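# Stand a sideways carton upright and open its lid

## Task

The closed carton is lying on its side on the table. Turn it so it stands upright with the lid uppermost, then swing the lid open until it is roughly vertical or tipped back past vertical. At the start the lid's tab sits tucked down behind the wall that carries the thumb notch.

## Robot and tools

Robot: two six-joint arms. left_arm has its base near scene (-0.037, +0.405, +0.013) m and carries a left hand; right_arm sits near (-0.052, -0.396, +0.013) m with a right hand. The left hand mirrors the right one. Cameras: cam_head_left and cam_head_right on a fixed stand behind the arms, plus cam_left_wrist and cam_right_wrist on the hands.

Frames. Scene frame: origin at table-top height midway between the arms, +x forward over the table, +z up, +y toward left_arm. Reported hand positions (m), quaternions (wxyz) and velocities come in each arm's own base frame, which is almost aligned with the scene frame. Command offsets use the hand point's own axes. +z runs along the straight fingers toward the tips. +y points out of the palm face. +x runs across the palm away from the thumb on the right hand and toward the thumb on the left. The hand point lies roughly 6 cm in front of the palm, just beyond the index and middle knuckles. A rigid mast behind the wrist on the palm side can strike things.

The 48-number row. One row always covers both arms, every value in [-1, 1]. The order is: left dx, dy, dz, rx, ry, rz; 16 left finger numbers; left current_limit; left speed. The right arm's 18 numbers follow in the same order. The six pose numbers are an offset, not a pose. They count from the arm's Hand target as it stood when the action or move began, in that hand point's axes. 1.0 equals 0.6 m of travel or 180 degrees. rx, ry, rz form a single rotation vector. All six at 0 re-commands the current Hand target. Per control step, commanded orientation is clipped to within 32 degrees of the measured one.

Finger numbers are absolute goal angles, scaled between each hinge's stops. Their order is index_mcp, index_abd, index_pip, index_dip, then middle and ring in the same pattern, then thumb_cmc, thumb_axl, thumb_mcp, thumb_ipl. Straight values: _mcp -0.75, _abd 0, _pip -0.58, _dip -0.70, thumb_cmc -0.71, thumb_axl -0.68, thumb_mcp -0.23, thumb_ipl -0.17. Moving toward +1 curls a digit toward the palm. A 0 here is a real goal. To leave a hand alone, send back its hand_goal, hand_current_limit and hand_speed. current_limit maps -1..+1 onto 0..550 mA and starts at +0.4. speed sets hinge rate as (speed+1)/2 of 8.5 rad/s and starts at -0.6. A finger presses only when its goal lies beyond the surface it touches. A motor held at 495 mA or more for about 5 s shuts down for 10 s.

Tools:
- execute_actions(actions, cameras): actions is a list of actions. Each action holds up to 15 rows, one per 1/30 s step; a short action repeats its last row. Every row in an action counts from that action's start pose.
- move(target, speed, blend, stop_force, zero, blocking, cameras): target is one row, or a list of up to 15 rows, all offsets from the same starting Hand targets. Each hand travels a straight path and both paths finish together, capped at 10 s. speed is top path speed in m/s, 0.002 to 3.6, default 0.25; turning is allowed up to twice that in rad/s. blend is a corner radius in m for lists. stop_force, in N from 3 to 120, ends an arm's path when it feels that much push. Omit it when turning the hand or when backing off a contact. zero is only used with stop_force. blocking=false returns early.
- wait(seconds 0 to 10): holds the last commands.
- stop(): brakes a running move.
- zoom_image(camera, region=[x0,y0,x1,y1] in pixels, each side at most 504): enlarges part of a camera's latest image.
- zero_wrist_force(arm): tares that arm's force sensor.
- finished_scene(scene): ends the scene with the current scene number; the goal must hold with no help from the robot.

Results. Each arm reports its Hand target, which later offsets count from; the hand often rests a little short of it. Also given: end_effector_position and quaternion, joint positions and torques. Wrist force and torque come along the hand axes, with an extra line for the peak since the last report. Hand data: hand_goal, hand_measured, hand_current_ma, and hand_state per motor (moving, goal, blocked, overload). A move adds a "move:" line. Its ending reads done, off_target, moving, held or fault, and limits may read paced or held. Images appear if you request them, or when actions is empty.

Avoid: an external force near 150 N or joint overload (wrist joints 25.2 N m) stops the arm for 10 s. A target even slightly past a firm contact can do this. Keep the arms and hands from touching each other, and never close a hand onto the other hand. Don't send paths close to an arm's own base. Fast moves overshoot and hit harder. Don't drop, fling or slam the carton, and never let it leave the table. Motors reaching 85 °C brake the arm for 30 to 60 s.

Each tool is called as a command line: name --argument value for each argument, lists and objects as JSON in quotes; but a table of rows of numbers goes row by row, as --pt "numbers of a row", without its own name.

## Session

execute_actions --actions '[]'

Scene clock: 0.00 s.
left_arm: end_effector_position=(+0.4063, +0.0850, +0.2300) hand_goal=(-0.754, +0.000, -0.576, -0.696, -0.754, +0.000, -0.576, -0.696, -0.754, +0.000, -0.576, -0.696, -0.714, -0.678, -0.226, -0.168) hand_measured=(-0.754, +0.000, -0.576, -0.696, -0.754, +0.000, -0.576, -0.696, -0.754, +0.000, -0.576, -0.696, -0.714, -0.678, -0.226, -0.168) hand_current_ma=(+0, +0, +0, +0, +0, +0, +0, +0, +0, +0, +0, +0, +0, +0, +0, +0) hand_state=(goal, goal, goal, goal, goal, goal, goal, goal, goal, goal, goal, goal, goal, goal, goal, goal) hand_current_limit=0.40 hand_speed=-0.60 end_effector_quat_wxyz=(+0.000, +0.000, +1.000, +0.000) | right_arm: end_effector_position=(+0.4063, -0.0850, +0.2300) hand_goal=(-0.754, +0.000, -0.576, -0.696, -0.754, +0.000, -0.576, -0.696, -0.754, +0.000, -0.576, -0.696, -0.714, -0.678, -0.226, -0.168) hand_measured=(-0.754, +0.000, -0.576, -0.696, -0.754, +0.000, -0.576, -0.696, -0.754, +0.000, -0.576, -0.696, -0.714, -0.678, -0.226, -0.168) hand_current_ma=(+0, +0, +0, +0, +0, +0, +0, +0, +0, +0, +0, +0, +0, +0, +0, +0) hand_state=(goal, goal, goal, goal, goal, goal, goal, goal, goal, goal, goal, goal, goal, goal, goal, goal) hand_current_limit=0.40 hand_speed=-0.60 end_effector_quat_wxyz=(+0.000, +1.000, +0.000, +0.000)
Joint positions: left_arm=[3.458 -1.419 -2.042 -1.252 1.571 -1.255] | right_arm=[-0.316 -1.723 2.042 -1.89 -1.571 1.255]
Joint velocities: within noise
Joint torques (N m): no reading
Motor temperatures (°C): left_arm=[31 28 34 38 35 38] | right_arm=[32 34 35 42 39 42]
Wrist force (N): no reading
Wrist torque (N m): no reading
Wrist force, peak (N): no reading
Hand target: left_arm +0.4063, +0.0850, +0.2300; +0.000, +0.000, +1.000, +0.000 | right_arm +0.4063, -0.0850, +0.2300; +0.000, +1.000, +0.000, +0.000

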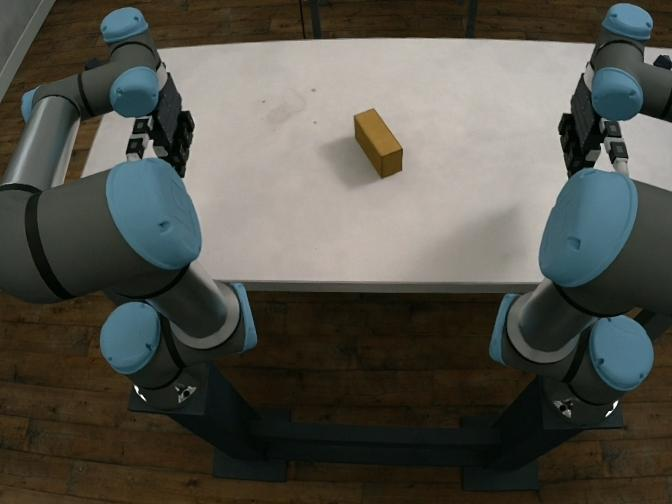

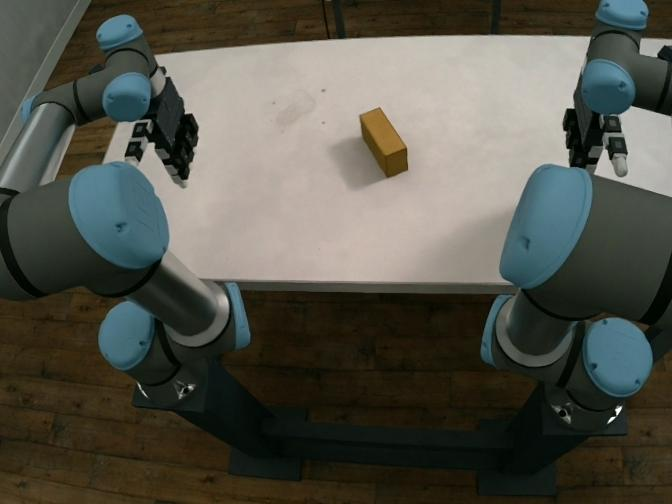

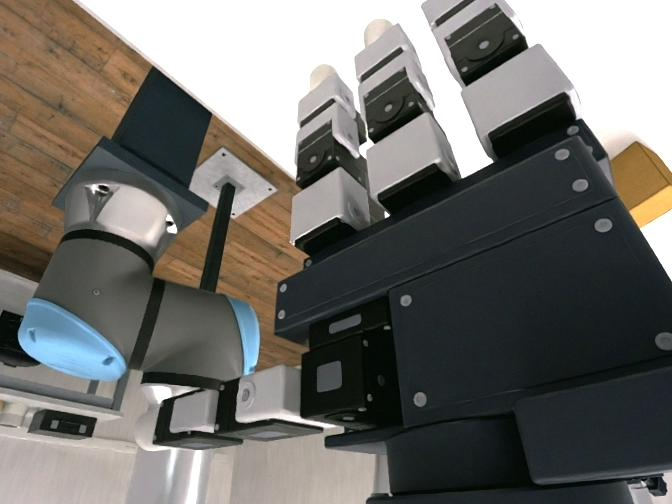

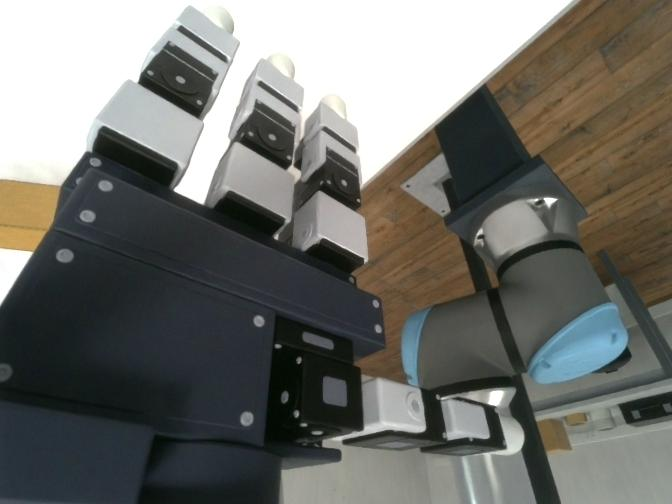

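zoom_image --camera "cam_head_left" --region '[310, 80, 450, 200]'

zoom_image --camera "cam_head_right" --region '[310, 80, 450, 200]'

zoom_image --camera "cam_left_wrist" --region '[560, 110, 672, 270]'

zoom_image --camera "cam_right_wrist" --region '[0, 150, 120, 300]'

Scaled by 3.600 from the camera's 672x504 image, which has a finer 960x720 frame.

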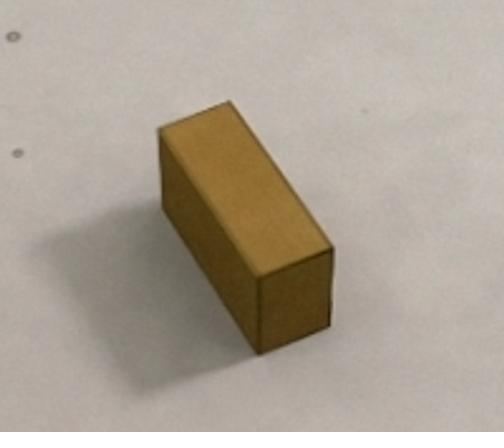

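Scaled by 3.600 from the camera's 672x504 image, which has a finer 960x720 frame.

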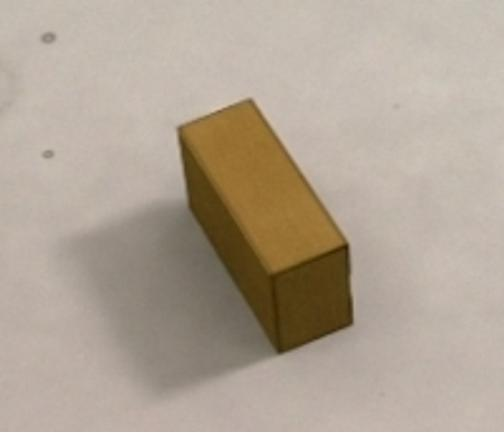

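Scaled by 3.150 from the camera's 672x504 image, which has a finer 960x720 frame.

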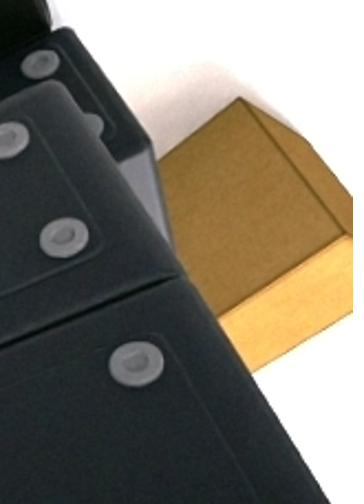

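Scaled by 3.360 from the camera's 672x504 image, which has a finer 960x720 frame.

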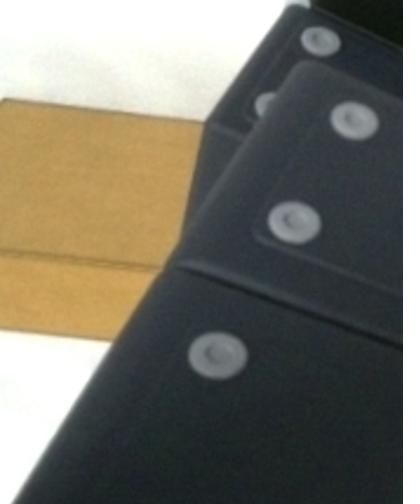

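zoom_image --camera "cam_head_right" --region '[380, 140, 420, 182]'

zoom_image --camera "cam_head_left" --region '[375, 140, 415, 182]'

zoom_image --camera "cam_left_wrist" --region '[622, 130, 672, 180]'

Scaled by 12.000 from the camera's 672x504 image, which has a finer 960x720 frame.

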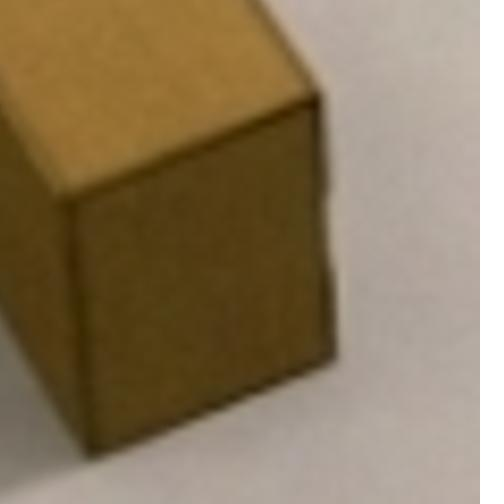

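Scaled by 12.000 from the camera's 672x504 image, which has a finer 960x720 frame.

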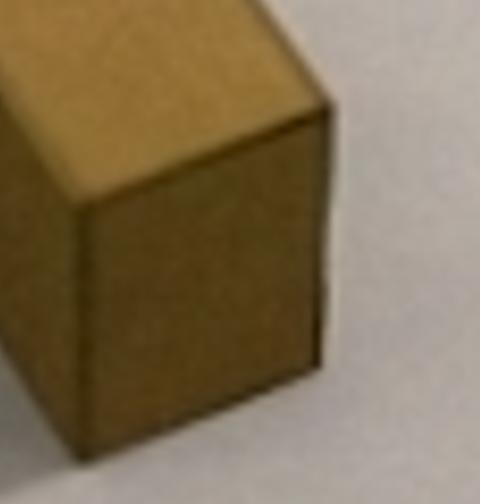

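Scaled by 10.080 from the camera's 672x504 image, which has a finer 960x720 frame.

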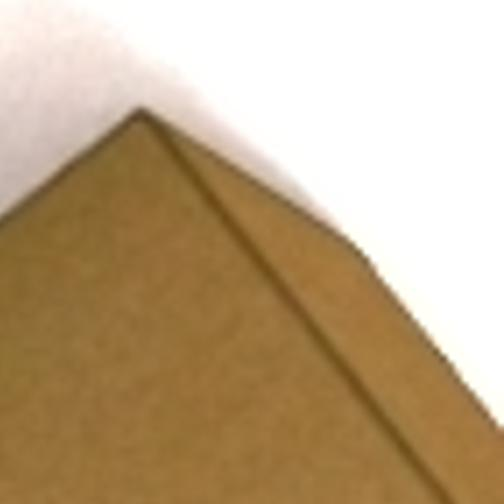

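move --target '[0,0,0,0,0,0,-0.754,0,-0.576,-0.696,-0.754,0,-0.576,-0.696,-0.754,0,-0.576,-0.696,-0.714,-0.678,-0.226,-0.168,0.4,-0.6,-0.0767,-0.6417,-0.1167,0.5219,0.1482,-0.3778,0.137,0,-0.576,-0.696,0.137,0,-0.576,-0.696,0.137,0,-0.576,-0.696,0.571,-0.678,-0.393,-0.168,0.4,-0.4]' --speed 0.4 --cameras '["all"]'

Scene clock: 233.20 s.
left_arm: end_effector_position=(+0.4063, +0.0850, +0.2300) hand_goal=(-0.754, +0.000, -0.576, -0.696, -0.754, +0.000, -0.576, -0.696, -0.754, +0.000, -0.576, -0.696, -0.714, -0.678, -0.226, -0.168) hand_measured=(-0.754, +0.000, -0.576, -0.696, -0.754, +0.000, -0.576, -0.696, -0.754, +0.000, -0.576, -0.696, -0.714, -0.678, -0.224, -0.168) hand_current_ma=(+0, +0, +0, +0, +0, +0, +0, +0, +0, +0, +0, +0, +0, +0, +1, +0) hand_state=(goal, goal, goal, goal, goal, goal, goal, goal, goal, goal, goal, goal, goal, goal, goal, goal) hand_current_limit=0.40 hand_speed=-0.60 end_effector_quat_wxyz=(+0.000, +0.000, +1.000, +0.000) | right_arm: end_effector_position=(+0.3603, +0.3000, +0.3000) hand_goal=(+0.136, +0.000, -0.576, -0.696, +0.136, +0.000, -0.576, -0.696, +0.136, +0.000, -0.576, -0.696, +0.570, -0.678, -0.394, -0.168) hand_measured=(+0.136, +0.000, -0.576, -0.696, +0.136, +0.000, -0.576, -0.696, +0.136, +0.000, -0.576, -0.696, +0.564, -0.678, -0.392, -0.168) hand_current_ma=(+0, +0, +0, +0, +0, +0, +0, +0, +0, +0, +0, +0, -1, +0, +0, +0) hand_state=(goal, goal, goal, goal, goal, goal, goal, goal, goal, goal, goal, goal, goal, goal, goal, goal) hand_current_limit=0.40 hand_speed=-0.40 end_effector_quat_wxyz=(+0.680, -0.508, -0.492, -0.193) end_effector_velocity=(+0.000, +0.000, +0.000) end_effector_angular_velocity=(+0.003, -0.001, -0.001)
Joint positions: left_arm=[3.458 -1.419 -2.042 -1.252 1.571 -1.255] | right_arm=[-0.16 -1.509 1.833 -0.324 -0.653 -1.047]
Joint velocities: left_arm=[within noise] | right_arm=[-0.001 0 0.001 0.002 0 -0.005]
Joint torques (N m): left_arm=[-0.49 17.54 25.35 2.58 0.24 0.07] | right_arm=[1.07 -21.06 -11.14 1.87 1.66 -2.01]
Wrist force (N): left_arm=[-0.3 -0.2 0.0] | right_arm=[0.3 0.0 1.3]
Wrist torque (N m): left_arm=[-0.04 0.04 -0.02] | right_arm=[-0.03 0.05 0.27]
Wrist force, peak (N): left_arm=[-0.4 -0.3 0.0] | right_arm=[0.6 0.6 2.2]
Hand target: left_arm +0.4063, +0.0850, +0.2300; +0.000, +0.000, +1.000, +0.000 | right_arm +0.3603, +0.3000, +0.3000; +0.680, -0.508, -0.492, -0.193
Off the commanded pose: left_arm 0.000 m, 0 deg | right_arm 0.000 m, 0 deg.
move: done
camera_calibration:
cam_right_wrist: T_world_to_cam=[[0.152824, 0.0495536, -0.98701, 0.256786], [-0.174715, -0.981655, -0.0763368, 0.317006], [-0.972687, 0.184112, -0.141362, 0.457726], [0, 0, 0, 1]] pos_world=[0.461367, 0.214193, 0.342354]

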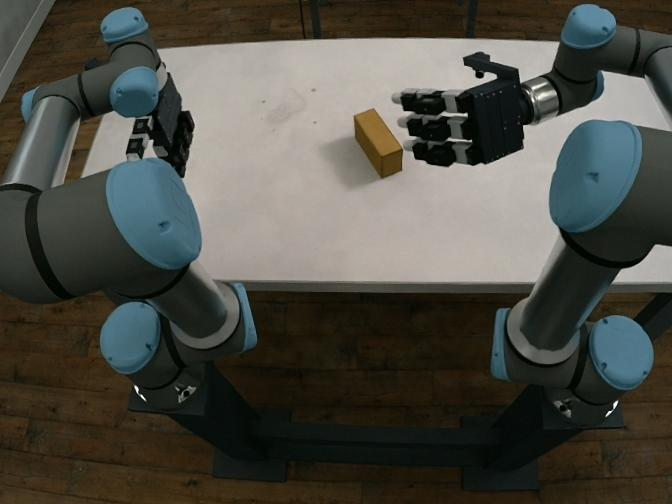

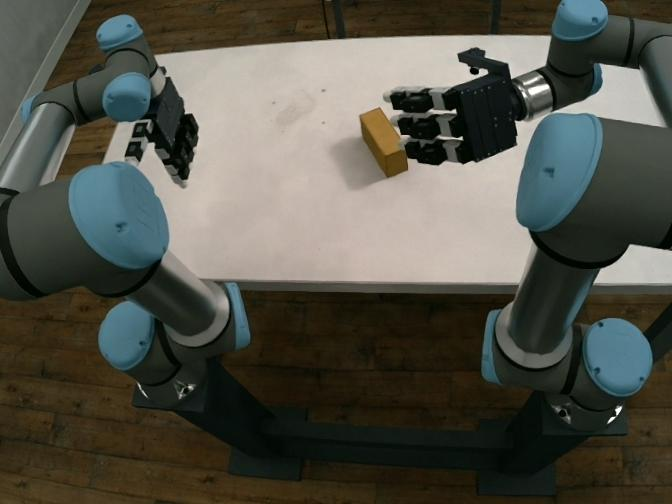

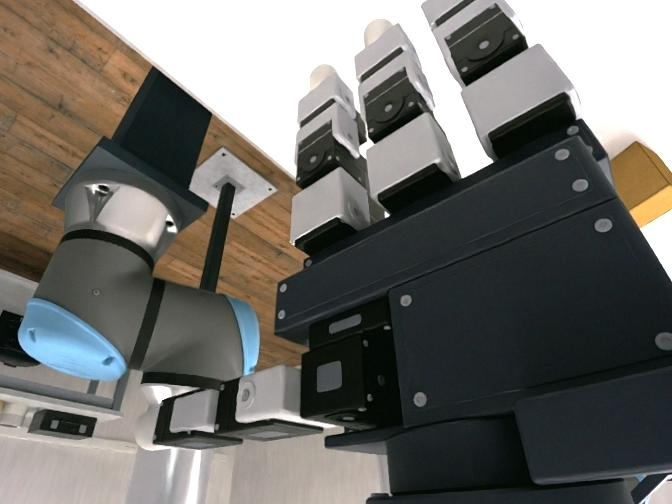

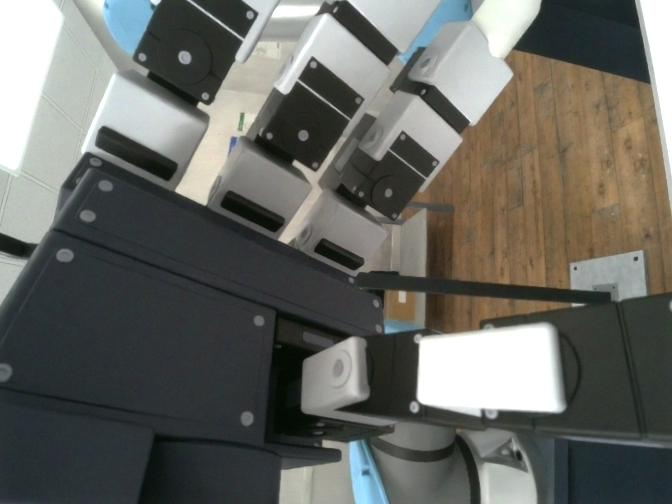

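move --target '[0,0,0,0,0,0,-0.754,0,-0.576,-0.696,-0.754,0,-0.576,-0.696,-0.754,0,-0.576,-0.696,-0.714,-0.678,-0.226,-0.168,0.4,-0.6,-0.2193,0.2218,0.0779,0,0,0,0.137,0,-0.576,-0.696,0.137,0,-0.576,-0.696,0.137,0,-0.576,-0.696,0.571,-0.678,-0.393,-0.168,0.4,-0.4]' --speed 0.3 --cameras '["cam_head_left","cam_head_right"]'

zoom_image --camera "cam_head_left" --region '[340, 80, 560, 220]'

zoom_image --camera "cam_head_right" --region '[340, 80, 560, 220]'

Scene clock: 245.53 s.
left_arm: end_effector_position=(+0.4063, +0.0850, +0.2300) hand_goal=(-0.754, +0.000, -0.576, -0.696, -0.754, +0.000, -0.576, -0.696, -0.754, +0.000, -0.576, -0.696, -0.714, -0.678, -0.226, -0.168) hand_measured=(-0.754, +0.000, -0.576, -0.696, -0.754, +0.000, -0.576, -0.696, -0.754, +0.000, -0.576, -0.696, -0.714, -0.678, -0.224, -0.168) hand_current_ma=(+0, +0, +0, +0, +0, +0, +0, +0, +0, +0, +0, +0, +0, +0, +1, +0) hand_state=(goal, goal, goal, goal, goal, goal, goal, goal, goal, goal, goal, goal, goal, goal, goal, goal) hand_current_limit=0.40 hand_speed=-0.60 end_effector_quat_wxyz=(+0.000, +0.000, +1.000, +0.000) | right_arm: end_effector_position=(+0.3817, +0.3646, +0.1196) hand_goal=(+0.136, +0.000, -0.576, -0.696, +0.136, +0.000, -0.576, -0.696, +0.136, +0.000, -0.576, -0.696, +0.570, -0.678, -0.394, -0.168) hand_measured=(+0.136, -0.002, -0.576, -0.696, +0.136, -0.002, -0.576, -0.696, +0.136, -0.002, -0.576, -0.696, +0.564, -0.678, -0.392, -0.168) hand_current_ma=(+0, +0, +0, +0, +0, +0, +0, +0, +0, +0, +0, +0, -1, +0, +0, +0) hand_state=(goal, goal, goal, goal, goal, goal, goal, goal, goal, goal, goal, goal, goal, goal, goal, goal) hand_current_limit=0.40 hand_speed=-0.40 end_effector_quat_wxyz=(+0.680, -0.508, -0.492, -0.193)
Joint positions: left_arm=[3.458 -1.419 -2.042 -1.252 1.571 -1.255] | right_arm=[-0.001 -1.193 1.973 -0.781 -0.495 -1.047]
Joint torques (N m): left_arm=[-0.76 17.04 25.02 2.57 0.14 0.16] | right_arm=[-3.45 -19.57 -13.19 -0.33 -0.76 -1.61]
Wrist force (N): left_arm=[-0.2 -0.2 0.1] | right_arm=[0.3 0.1 1.0]
Wrist torque (N m): left_arm=[-0.05 0.02 -0.01] | right_arm=[0.02 0.05 0.18]
Wrist force, peak (N): left_arm=[-0.1 -0.3 -0.3] | right_arm=[-1.3 2.3 1.7]
Hand target: left_arm +0.4063, +0.0850, +0.2300; +0.000, +0.000, +1.000, +0.000 | right_arm +0.3817, +0.3646, +0.1195; +0.680, -0.508, -0.492, -0.193
Off the commanded pose: left_arm 0.000 m, 0 deg | right_arm 0.000 m, 0 deg.
move: done
Images, in order (width x height): cam_head_left 672x504, cam_head_right 672x504.

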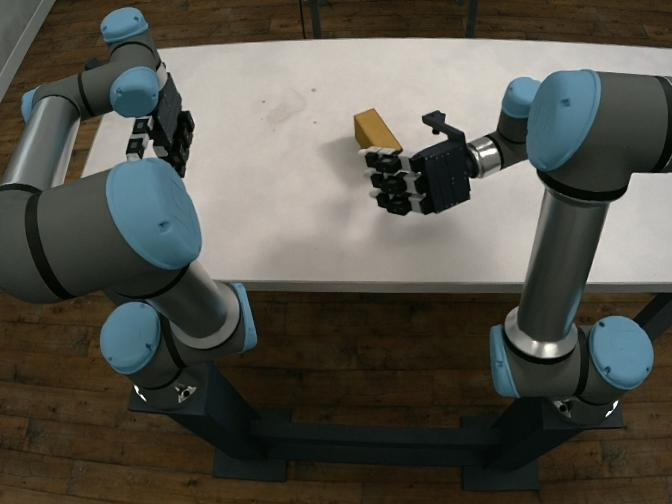

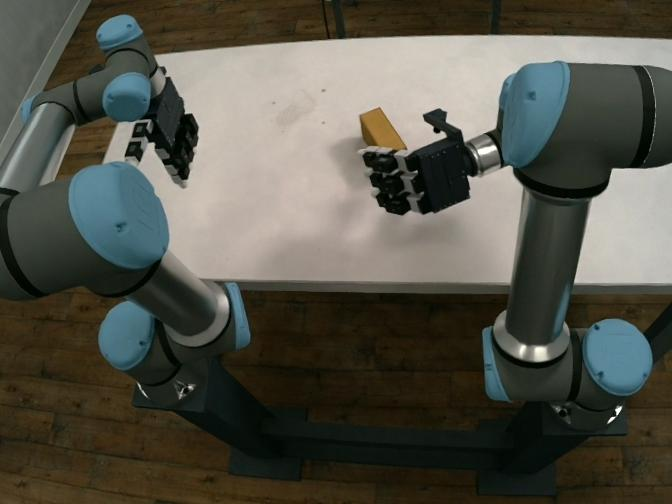

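Scaled by 2.291 from the camera's 672x504 image, which has a finer 960x720 frame.

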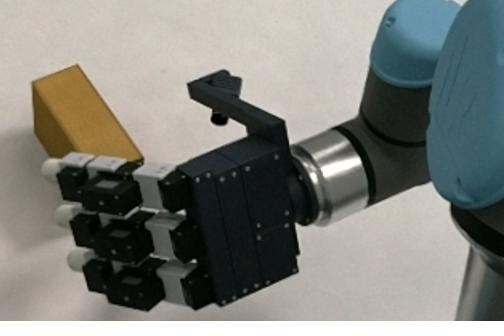

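Scaled by 2.291 from the camera's 672x504 image, which has a finer 960x720 frame.

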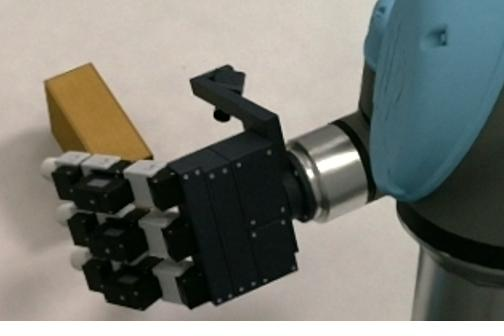

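move --target '[0,0,0,0,0,0,-0.754,0,-0.576,-0.696,-0.754,0,-0.576,-0.696,-0.754,0,-0.576,-0.696,-0.714,-0.678,-0.226,-0.168,0.4,-0.6,0.0163,0.2115,0.0093,0,0,0,0.137,0,-0.576,-0.696,0.137,0,-0.576,-0.696,0.137,0,-0.576,-0.696,0.571,-0.678,-0.393,-0.168,0.4,-0.4]' --speed 0.15 --stop_force 6 --cameras '["all"]'

zoom_image --camera "cam_head_left" --region '[340, 80, 500, 200]'

zoom_image --camera "cam_head_right" --region '[340, 80, 500, 200]'

Scene clock: 270.50 s.
left_arm: end_effector_position=(+0.4063, +0.0850, +0.2300) hand_goal=(-0.754, +0.000, -0.576, -0.696, -0.754, +0.000, -0.576, -0.696, -0.754, +0.000, -0.576, -0.696, -0.714, -0.678, -0.226, -0.168) hand_measured=(-0.754, +0.000, -0.576, -0.696, -0.754, +0.000, -0.576, -0.696, -0.754, +0.000, -0.576, -0.696, -0.714, -0.678, -0.224, -0.168) hand_current_ma=(+0, +0, +0, +0, +0, +0, +0, +0, +0, +0, +0, +0, +0, +0, +1, +0) hand_state=(goal, goal, goal, goal, goal, goal, goal, goal, goal, goal, goal, goal, goal, goal, goal, goal) hand_current_limit=0.40 hand_speed=-0.60 end_effector_quat_wxyz=(+0.000, +0.000, +1.000, +0.000) | right_arm: end_effector_position=(+0.4801, +0.4238, +0.0645) hand_goal=(+0.136, +0.000, -0.576, -0.696, +0.136, +0.000, -0.576, -0.696, +0.136, +0.000, -0.576, -0.696, +0.570, -0.678, -0.394, -0.168) hand_measured=(+0.136, -0.002, -0.576, -0.696, +0.136, -0.002, -0.576, -0.696, +0.136, -0.002, -0.576, -0.696, +0.564, -0.678, -0.392, -0.168) hand_current_ma=(+0, +0, +0, +0, +0, +0, +0, +0, +0, +0, +0, +0, -1, +0, +0, +0) hand_state=(goal, goal, goal, goal, goal, goal, goal, goal, goal, goal, goal, goal, goal, goal, goal, goal) hand_current_limit=0.40 hand_speed=-0.40 end_effector_quat_wxyz=(+0.680, -0.508, -0.492, -0.193)
Joint positions: left_arm=[3.458 -1.419 -2.042 -1.252 1.571 -1.255] | right_arm=[0.108 -0.896 1.649 -0.753 -0.385 -1.047]
Joint torques (N m): left_arm=[-0.57 17.6 24.88 2.61 0.21 0.12] | right_arm=[-7.98 -33.78 -26.72 -0.83 -0.82 1.18]
Wrist force (N): left_arm=[-0.1 -0.2 -0.2] | right_arm=[0.3 0.0 1.5]
Wrist torque (N m): left_arm=[-0.01 0.01 0.00] | right_arm=[-0.02 0.05 0.36]
Wrist force, peak (N): left_arm=[-0.3 -0.3 0.0] | right_arm=[0.4 2.2 1.6]
Hand target: left_arm +0.4063, +0.0850, +0.2300; +0.000, +0.000, +1.000, +0.000 | right_arm +0.4801, +0.4238, +0.0645; +0.680, -0.508, -0.492, -0.193
Off the commanded pose: left_arm 0.000 m, 0 deg | right_arm 0.000 m, 0 deg.
move: done
camera_calibration:
cam_right_wrist: T_world_to_cam=[[0.152744, 0.0496678, -0.987017, -0.0000898849], [-0.174708, -0.981649, -0.0764342, 0.441492], [-0.972701, 0.184114, -0.141263, 0.518166], [0, 0, 0, 1]] pos_world=[0.581167, 0.337993, 0.106854]

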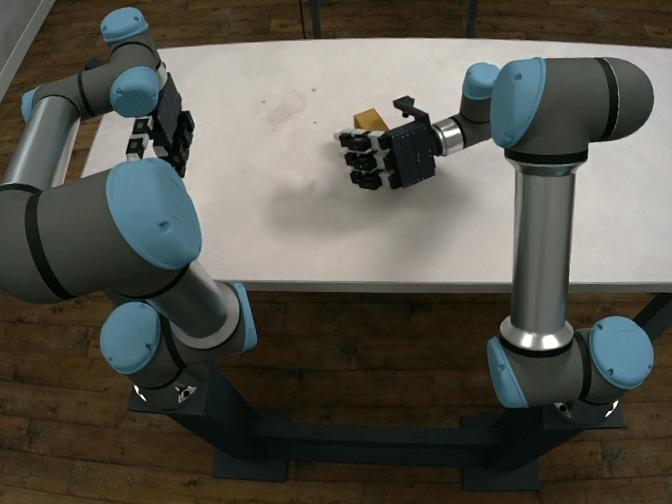

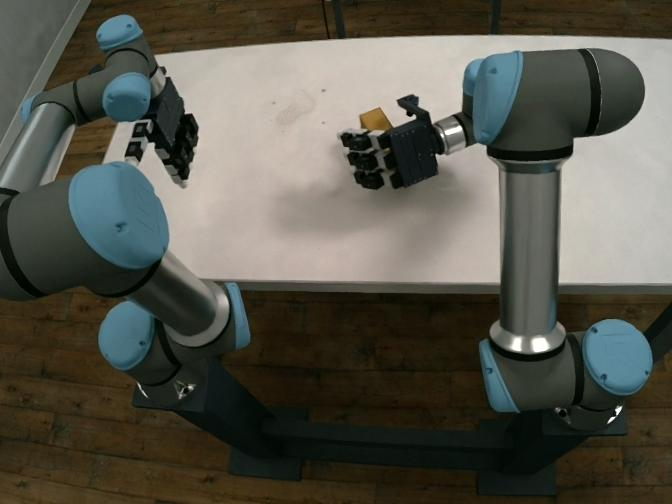

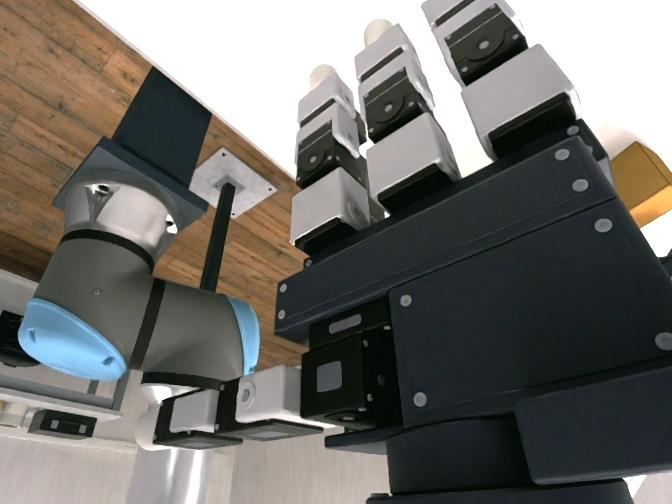

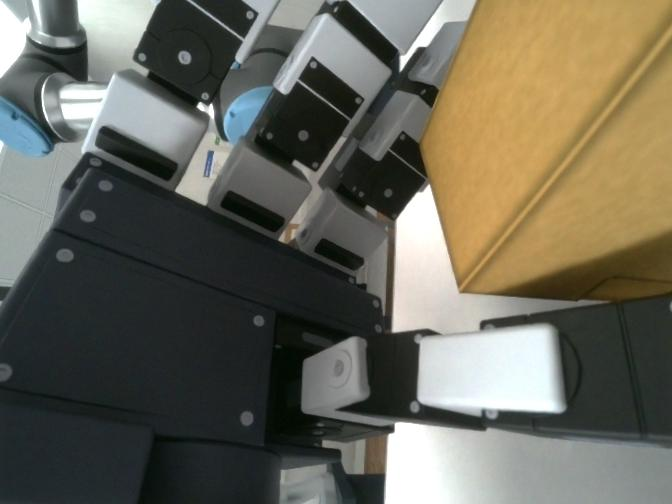

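Scaled by 3.150 from the camera's 672x504 image, which has a finer 960x720 frame.

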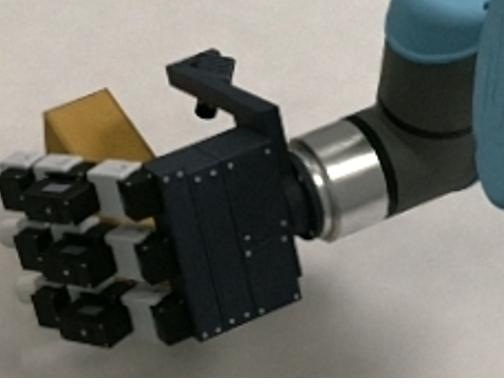

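Scaled by 3.150 from the camera's 672x504 image, which has a finer 960x720 frame.

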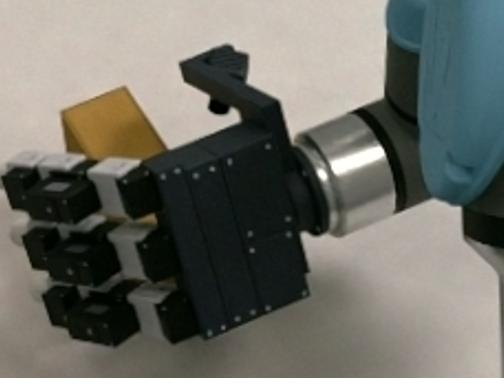

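zoom_image --camera "cam_right_wrist" --region '[400, 0, 672, 440]'

Scaled by 1.145 from the camera's 672x504 image, which has a finer 960x720 frame.

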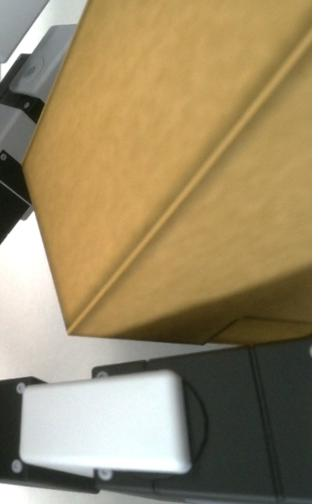

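execute_actions --actions '[[[0,0,0,0,0,0,-0.754,0,-0.576,-0.696,-0.754,0,-0.576,-0.696,-0.754,0,-0.576,-0.696,-0.714,-0.678,-0.226,-0.168,0.4,-0.6,0,0,0,0,0,0,0.479,0,-0.576,-0.696,0.479,0,-0.576,-0.696,0.479,0,-0.576,-0.696,0.571,-0.678,-0.225,-0.168,0.3,-0.8]],[[0,0,0,0,0,0,-0.754,0,-0.576,-0.696,-0.754,0,-0.576,-0.696,-0.754,0,-0.576,-0.696,-0.714,-0.678,-0.226,-0.168,0.4,-0.6,0,0,0,0,0,0,0.616,0,-0.576,-0.696,0.616,0,-0.576,-0.696,0.616,0,-0.576,-0.696,0.571,-0.678,-0.115,-0.168,0.3,-0.8]]]' --cameras '["cam_head_left","cam_head_right","cam_right_wrist"]'

Scene clock: 286.83 s.
left_arm: end_effector_position=(+0.4063, +0.0850, +0.2300) hand_goal=(-0.754, +0.000, -0.576, -0.696, -0.754, +0.000, -0.576, -0.696, -0.754, +0.000, -0.576, -0.696, -0.714, -0.678, -0.226, -0.168) hand_measured=(-0.754, +0.000, -0.576, -0.696, -0.754, +0.000, -0.576, -0.696, -0.754, +0.000, -0.576, -0.696, -0.714, -0.678, -0.224, -0.168) hand_current_ma=(+0, +0, +0, +0, +0, +0, +0, +0, +0, +0, +0, +0, +0, +0, +1, +0) hand_state=(goal, goal, goal, goal, goal, goal, goal, goal, goal, goal, goal, goal, goal, goal, goal, goal) hand_current_limit=0.40 hand_speed=-0.60 end_effector_quat_wxyz=(+0.000, +0.000, +1.000, +0.000) | right_arm: end_effector_position=(+0.4801, +0.4238, +0.0645) hand_goal=(+0.616, +0.000, -0.576, -0.696, +0.616, +0.000, -0.576, -0.696, +0.616, +0.000, -0.576, -0.696, +0.570, -0.678, -0.116, -0.168) hand_measured=(+0.500, +0.000, -0.606, -0.704, +0.508, +0.000, -0.604, -0.704, +0.612, -0.002, -0.576, -0.696, +0.564, -0.676, -0.218, -0.184) hand_current_ma=(-250, +0, -18, -1, -217, +0, -15, -1, +0, +0, +0, +0, -1, +0, -283, -10) hand_state=(blocked, goal, blocked, goal, blocked, goal, blocked, goal, goal, goal, goal, goal, goal, goal, blocked, goal) hand_current_limit=0.30 hand_speed=-0.80 end_effector_quat_wxyz=(+0.680, -0.508, -0.492, -0.193)
Joint positions: left_arm=[3.458 -1.419 -2.042 -1.252 1.571 -1.255] | right_arm=[0.108 -0.896 1.649 -0.753 -0.385 -1.047]
Joint torques (N m): left_arm=[-0.51 17.29 24.58 2.59 0.17 0.18] | right_arm=[-7.93 -30.92 -24.69 -0.83 1.38 0.8]
Wrist force (N): left_arm=[-0.1 -0.1 0.0] | right_arm=[1.3 -0.9 1.4]
Wrist torque (N m): left_arm=[-0.01 0.01 0.00] | right_arm=[-0.06 0.03 0.39]
Wrist force, peak (N): left_arm=[-0.2 -0.4 0.0] | right_arm=[2.0 -1.0 1.6]
Hand target: left_arm +0.4063, +0.0850, +0.2300; +0.000, +0.000, +1.000, +0.000 | right_arm +0.4801, +0.4238, +0.0645; +0.680, -0.508, -0.492, -0.193
Off the commanded pose: left_arm 0.000 m, 0 deg | right_arm 0.000 m, 0 deg.
Step readings (end_effector_position of left_arm | right_arm):
0: (+0.4063, +0.0850, +0.2300) | (+0.4801, +0.4238, +0.0645)
1: (+0.4063, +0.0850, +0.2300) | (+0.4801, +0.4238, +0.0645)
2: (+0.4063, +0.0850, +0.2300) | (+0.4801, +0.4238, +0.0645)
4: (+0.4063, +0.0850, +0.2300) | (+0.4801, +0.4238, +0.0645)
8: (+0.4063, +0.0850, +0.2300) | (+0.4801, +0.4238, +0.0645)
15: (+0.4063, +0.0850, +0.2300) | (+0.4801, +0.4238, +0.0645)
16: (+0.4063, +0.0850, +0.2300) | (+0.4801, +0.4238, +0.0645)
17: (+0.4063, +0.0850, +0.2300) | (+0.4801, +0.4238, +0.0645)
19: (+0.4063, +0.0850, +0.2300) | (+0.4801, +0.4238, +0.0645)
23: (+0.4063, +0.0850, +0.2300) | (+0.4801, +0.4238, +0.0645)
30: (+0.4063, +0.0850, +0.2300) | (+0.4801, +0.4238, +0.0645)
camera_calibration:
cam_right_wrist: T_world_to_cam=[[0.152648, 0.049685, -0.987031, -0.0000381065], [-0.174715, -0.981648, -0.0764343, 0.441496], [-0.972714, 0.184117, -0.141165, 0.518163], [0, 0, 0, 1]] pos_world=[0.581167, 0.337993, 0.106855]
Images, in order (width x height): cam_head_left 672x504, cam_head_right 672x504, cam_right_wrist 672x504.

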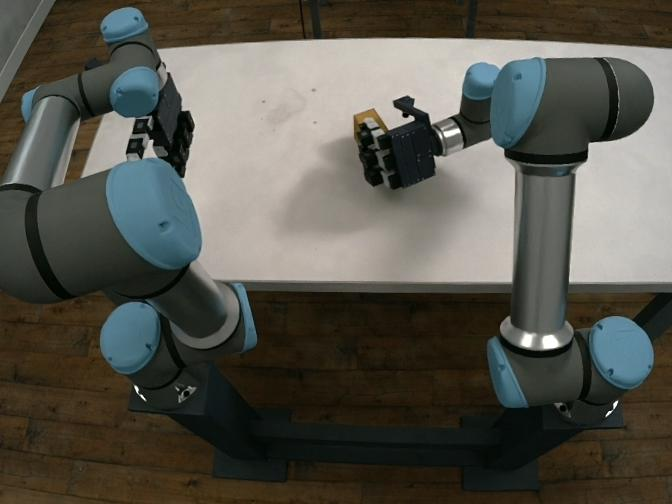

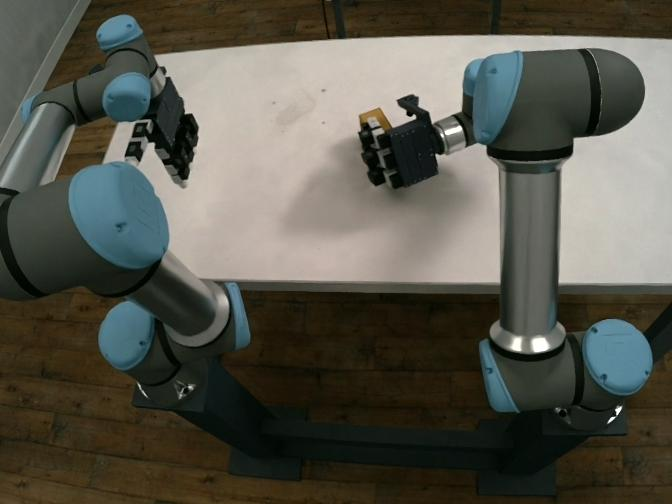

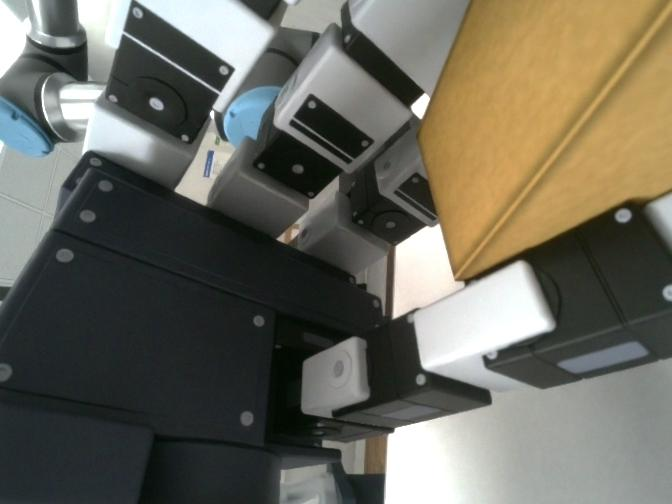

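move --target '[0,0,0,0,0,0,-0.754,0,-0.576,-0.696,-0.754,0,-0.576,-0.696,-0.754,0,-0.576,-0.696,-0.714,-0.678,-0.226,-0.168,0.4,-0.6,0.13,-0.075,0,0,0,0,0.616,0,-0.576,-0.696,0.616,0,-0.576,-0.696,0.616,0,-0.576,-0.696,0.571,-0.678,-0.115,-0.168,0.3,-0.8]' --speed 0.12 --cameras '["cam_head_left","cam_head_right","cam_right_wrist"]'

Scene clock: 305.77 s.
left_arm: end_effector_position=(+0.4063, +0.0850, +0.2300) hand_goal=(-0.754, +0.000, -0.576, -0.696, -0.754, +0.000, -0.576, -0.696, -0.754, +0.000, -0.576, -0.696, -0.714, -0.678, -0.226, -0.168) hand_measured=(-0.754, +0.000, -0.576, -0.696, -0.754, +0.000, -0.576, -0.696, -0.754, +0.000, -0.576, -0.696, -0.714, -0.678, -0.224, -0.168) hand_current_ma=(+0, +0, +0, +0, +0, +0, +0, +0, +0, +0, +0, +0, +0, +0, +1, +0) hand_state=(goal, goal, goal, goal, goal, goal, goal, goal, goal, goal, goal, goal, goal, goal, goal, goal) hand_current_limit=0.40 hand_speed=-0.60 end_effector_quat_wxyz=(+0.000, +0.000, +1.000, +0.000) | right_arm: end_effector_position=(+0.4802, +0.4239, +0.1546) hand_goal=(+0.616, +0.000, -0.576, -0.696, +0.616, +0.000, -0.576, -0.696, +0.616, +0.000, -0.576, -0.696, +0.570, -0.678, -0.116, -0.168) hand_measured=(+0.500, +0.000, -0.606, -0.704, +0.508, +0.000, -0.604, -0.704, +0.612, -0.002, -0.576, -0.696, +0.562, -0.676, -0.218, -0.184) hand_current_ma=(-250, +0, -18, -1, -214, +0, -15, -1, +0, +0, +0, +0, -2, +0, -283, -10) hand_state=(blocked, goal, blocked, goal, blocked, goal, blocked, goal, goal, goal, goal, goal, goal, goal, blocked, goal) hand_current_limit=0.30 hand_speed=-0.80 end_effector_quat_wxyz=(+0.680, -0.507, -0.492, -0.193)
Joint positions: left_arm=[3.458 -1.419 -2.042 -1.252 1.571 -1.255] | right_arm=[0.108 -1.026 1.59 -0.564 -0.385 -1.047]
Joint torques (N m): left_arm=[-0.79 17.72 24.83 2.7 0.11 0.17] | right_arm=[-5.72 -33.51 -9.57 0.22 -1.55 -0.66]
Wrist force (N): left_arm=[-0.1 -0.2 0.1] | right_arm=[0.1 0.2 1.6]
Wrist torque (N m): left_arm=[-0.04 0.01 0.00] | right_arm=[0.03 0.11 0.40]
Wrist force, peak (N): left_arm=[-0.3 -0.4 -0.1] | right_arm=[1.7 -1.1 1.8]
Hand target: left_arm +0.4063, +0.0850, +0.2300; +0.000, +0.000, +1.000, +0.000 | right_arm +0.4801, +0.4239, +0.1545; +0.680, -0.508, -0.492, -0.193
Off the commanded pose: left_arm 0.000 m, 0 deg | right_arm 0.000 m, 0 deg.
move: done
camera_calibration:
cam_right_wrist: T_world_to_cam=[[0.152952, 0.0497303, -0.986981, 0.0886854], [-0.174678, -0.981647, -0.0765313, 0.448478], [-0.972673, 0.184109, -0.141458, 0.5309], [0, 0, 0, 1]] pos_world=[0.581166, 0.338093, 0.196954]
Images, in order (width x height): cam_head_left 672x504, cam_head_right 672x504, cam_right_wrist 672x504.

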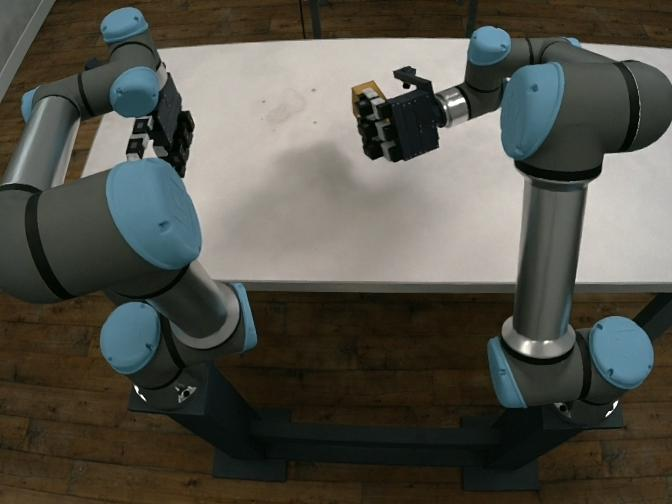

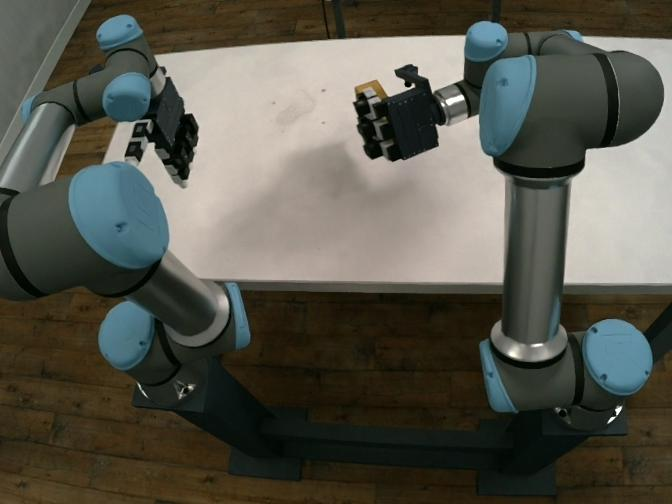

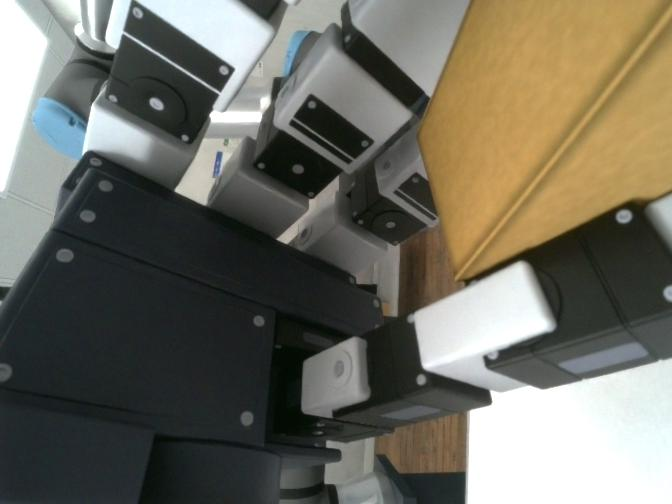

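move --target '[0,0,0,0,0,0,-0.754,0,-0.576,-0.696,-0.754,0,-0.576,-0.696,-0.754,0,-0.576,-0.696,-0.714,-0.678,-0.226,-0.168,0.4,-0.6,0.0943,0.0818,0.022,-0.0441,0.1645,0.4895,0.616,0,-0.576,-0.696,0.616,0,-0.576,-0.696,0.616,0,-0.576,-0.696,0.571,-0.678,-0.115,-0.168,0.3,-0.8]' --speed 0.25 --cameras '["cam_head_left","cam_head_right","cam_right_wrist"]'

Scene clock: 317.03 s.
left_arm: end_effector_position=(+0.4063, +0.0850, +0.2300) hand_goal=(-0.754, +0.000, -0.576, -0.696, -0.754, +0.000, -0.576, -0.696, -0.754, +0.000, -0.576, -0.696, -0.714, -0.678, -0.226, -0.168) hand_measured=(-0.754, +0.000, -0.576, -0.696, -0.754, +0.000, -0.576, -0.696, -0.754, +0.000, -0.576, -0.696, -0.714, -0.678, -0.224, -0.168) hand_current_ma=(+0, +0, +0, +0, +0, +0, +0, +0, +0, +0, +0, +0, +0, +0, +1, +0) hand_state=(goal, goal, goal, goal, goal, goal, goal, goal, goal, goal, goal, goal, goal, goal, goal, goal) hand_current_limit=0.40 hand_speed=-0.60 end_effector_quat_wxyz=(+0.000, +0.000, +1.000, +0.000) | right_arm: end_effector_position=(+0.5362, +0.4690, +0.1790) hand_goal=(+0.616, +0.000, -0.576, -0.696, +0.616, +0.000, -0.576, -0.696, +0.616, +0.000, -0.576, -0.696, +0.570, -0.678, -0.116, -0.168) hand_measured=(+0.500, +0.002, -0.606, -0.704, +0.508, +0.002, -0.604, -0.704, +0.614, +0.000, -0.576, -0.696, +0.564, -0.676, -0.218, -0.184) hand_current_ma=(-250, +0, -18, -1, -214, +0, -15, -1, +0, +0, +0, +0, -1, +0, -283, -10) hand_state=(blocked, goal, blocked, goal, blocked, goal, blocked, goal, goal, goal, goal, goal, goal, goal, blocked, goal) hand_current_limit=0.30 hand_speed=-0.80 end_effector_quat_wxyz=(+0.682, -0.684, +0.179, +0.187) end_effector_velocity=(+0.000, +0.000, -0.001) end_effector_angular_velocity=(+0.001, +0.003, +0.000)
Joint positions: left_arm=[3.458 -1.419 -2.042 -1.252 1.571 -1.255] | right_arm=[0.173 -0.619 1.369 2.394 -0.162 -2.62]
Joint velocities: left_arm=[within noise] | right_arm=[0 0.002 -0.001 -0.005 0 0.007]
Joint torques (N m): left_arm=[-0.66 17.72 24.07 2.95 0.06 0.34] | right_arm=[8.08 -43.83 -24.76 -1.35 -0.77 2.25]
Wrist force (N): left_arm=[-0.2 -0.1 -0.2] | right_arm=[0.4 -0.8 0.0]
Wrist torque (N m): left_arm=[0.00 0.02 -0.02] | right_arm=[0.09 -0.04 -0.06]
Wrist force, peak (N): left_arm=[-0.4 -0.4 0.0] | right_arm=[0.1 -0.2 2.0]
Hand target: left_arm +0.4063, +0.0850, +0.2300; +0.000, +0.000, +1.000, +0.000 | right_arm +0.5362, +0.4691, +0.1790; +0.682, -0.684, +0.179, +0.187
Off the commanded pose: left_arm 0.000 m, 0 deg | right_arm 0.000 m, 0 deg.
move: done
camera_calibration:
cam_right_wrist: T_world_to_cam=[[-0.986706, -0.0394267, -0.157663, 0.606402], [-0.0676895, -0.782275, 0.619245, 0.229002], [-0.147751, 0.621685, 0.769206, -0.229992], [0, 0, 0, 1]] pos_world=[0.57986, 0.346033, 0.13071]
Images, in order (width x height): cam_head_left 672x504, cam_head_right 672x504, cam_right_wrist 672x504.

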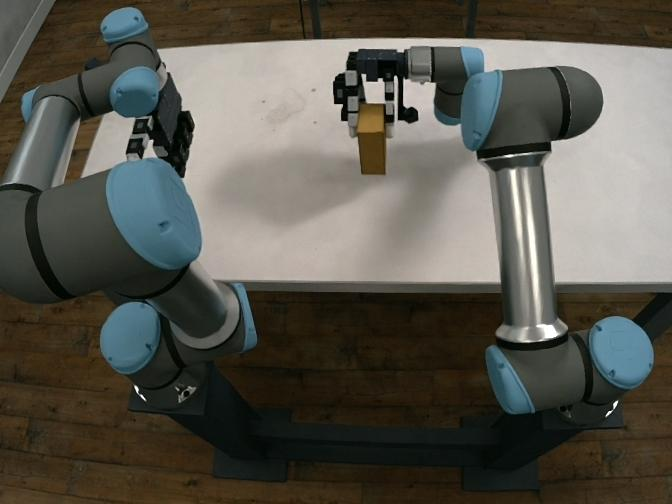

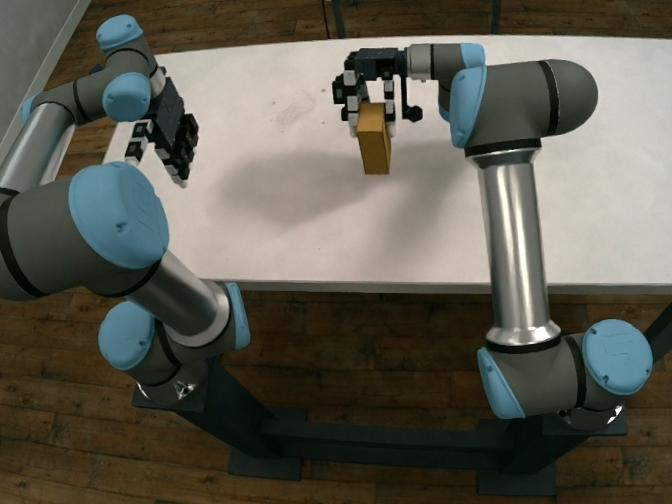

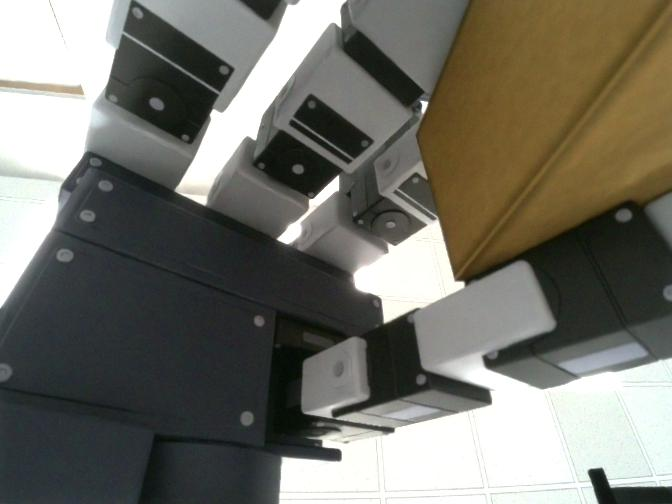

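zoom_image --camera "cam_head_left" --region '[310, 30, 450, 190]'

zoom_image --camera "cam_head_right" --region '[310, 30, 450, 190]'

Scaled by 3.150 from the camera's 672x504 image, which has a finer 960x720 frame.

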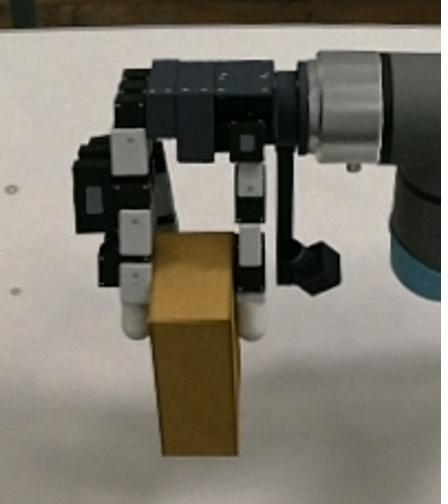

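Scaled by 3.150 from the camera's 672x504 image, which has a finer 960x720 frame.

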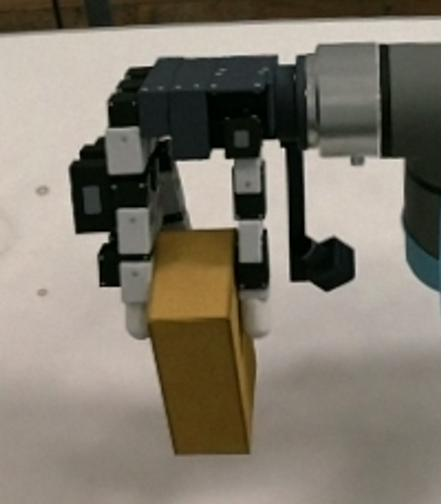

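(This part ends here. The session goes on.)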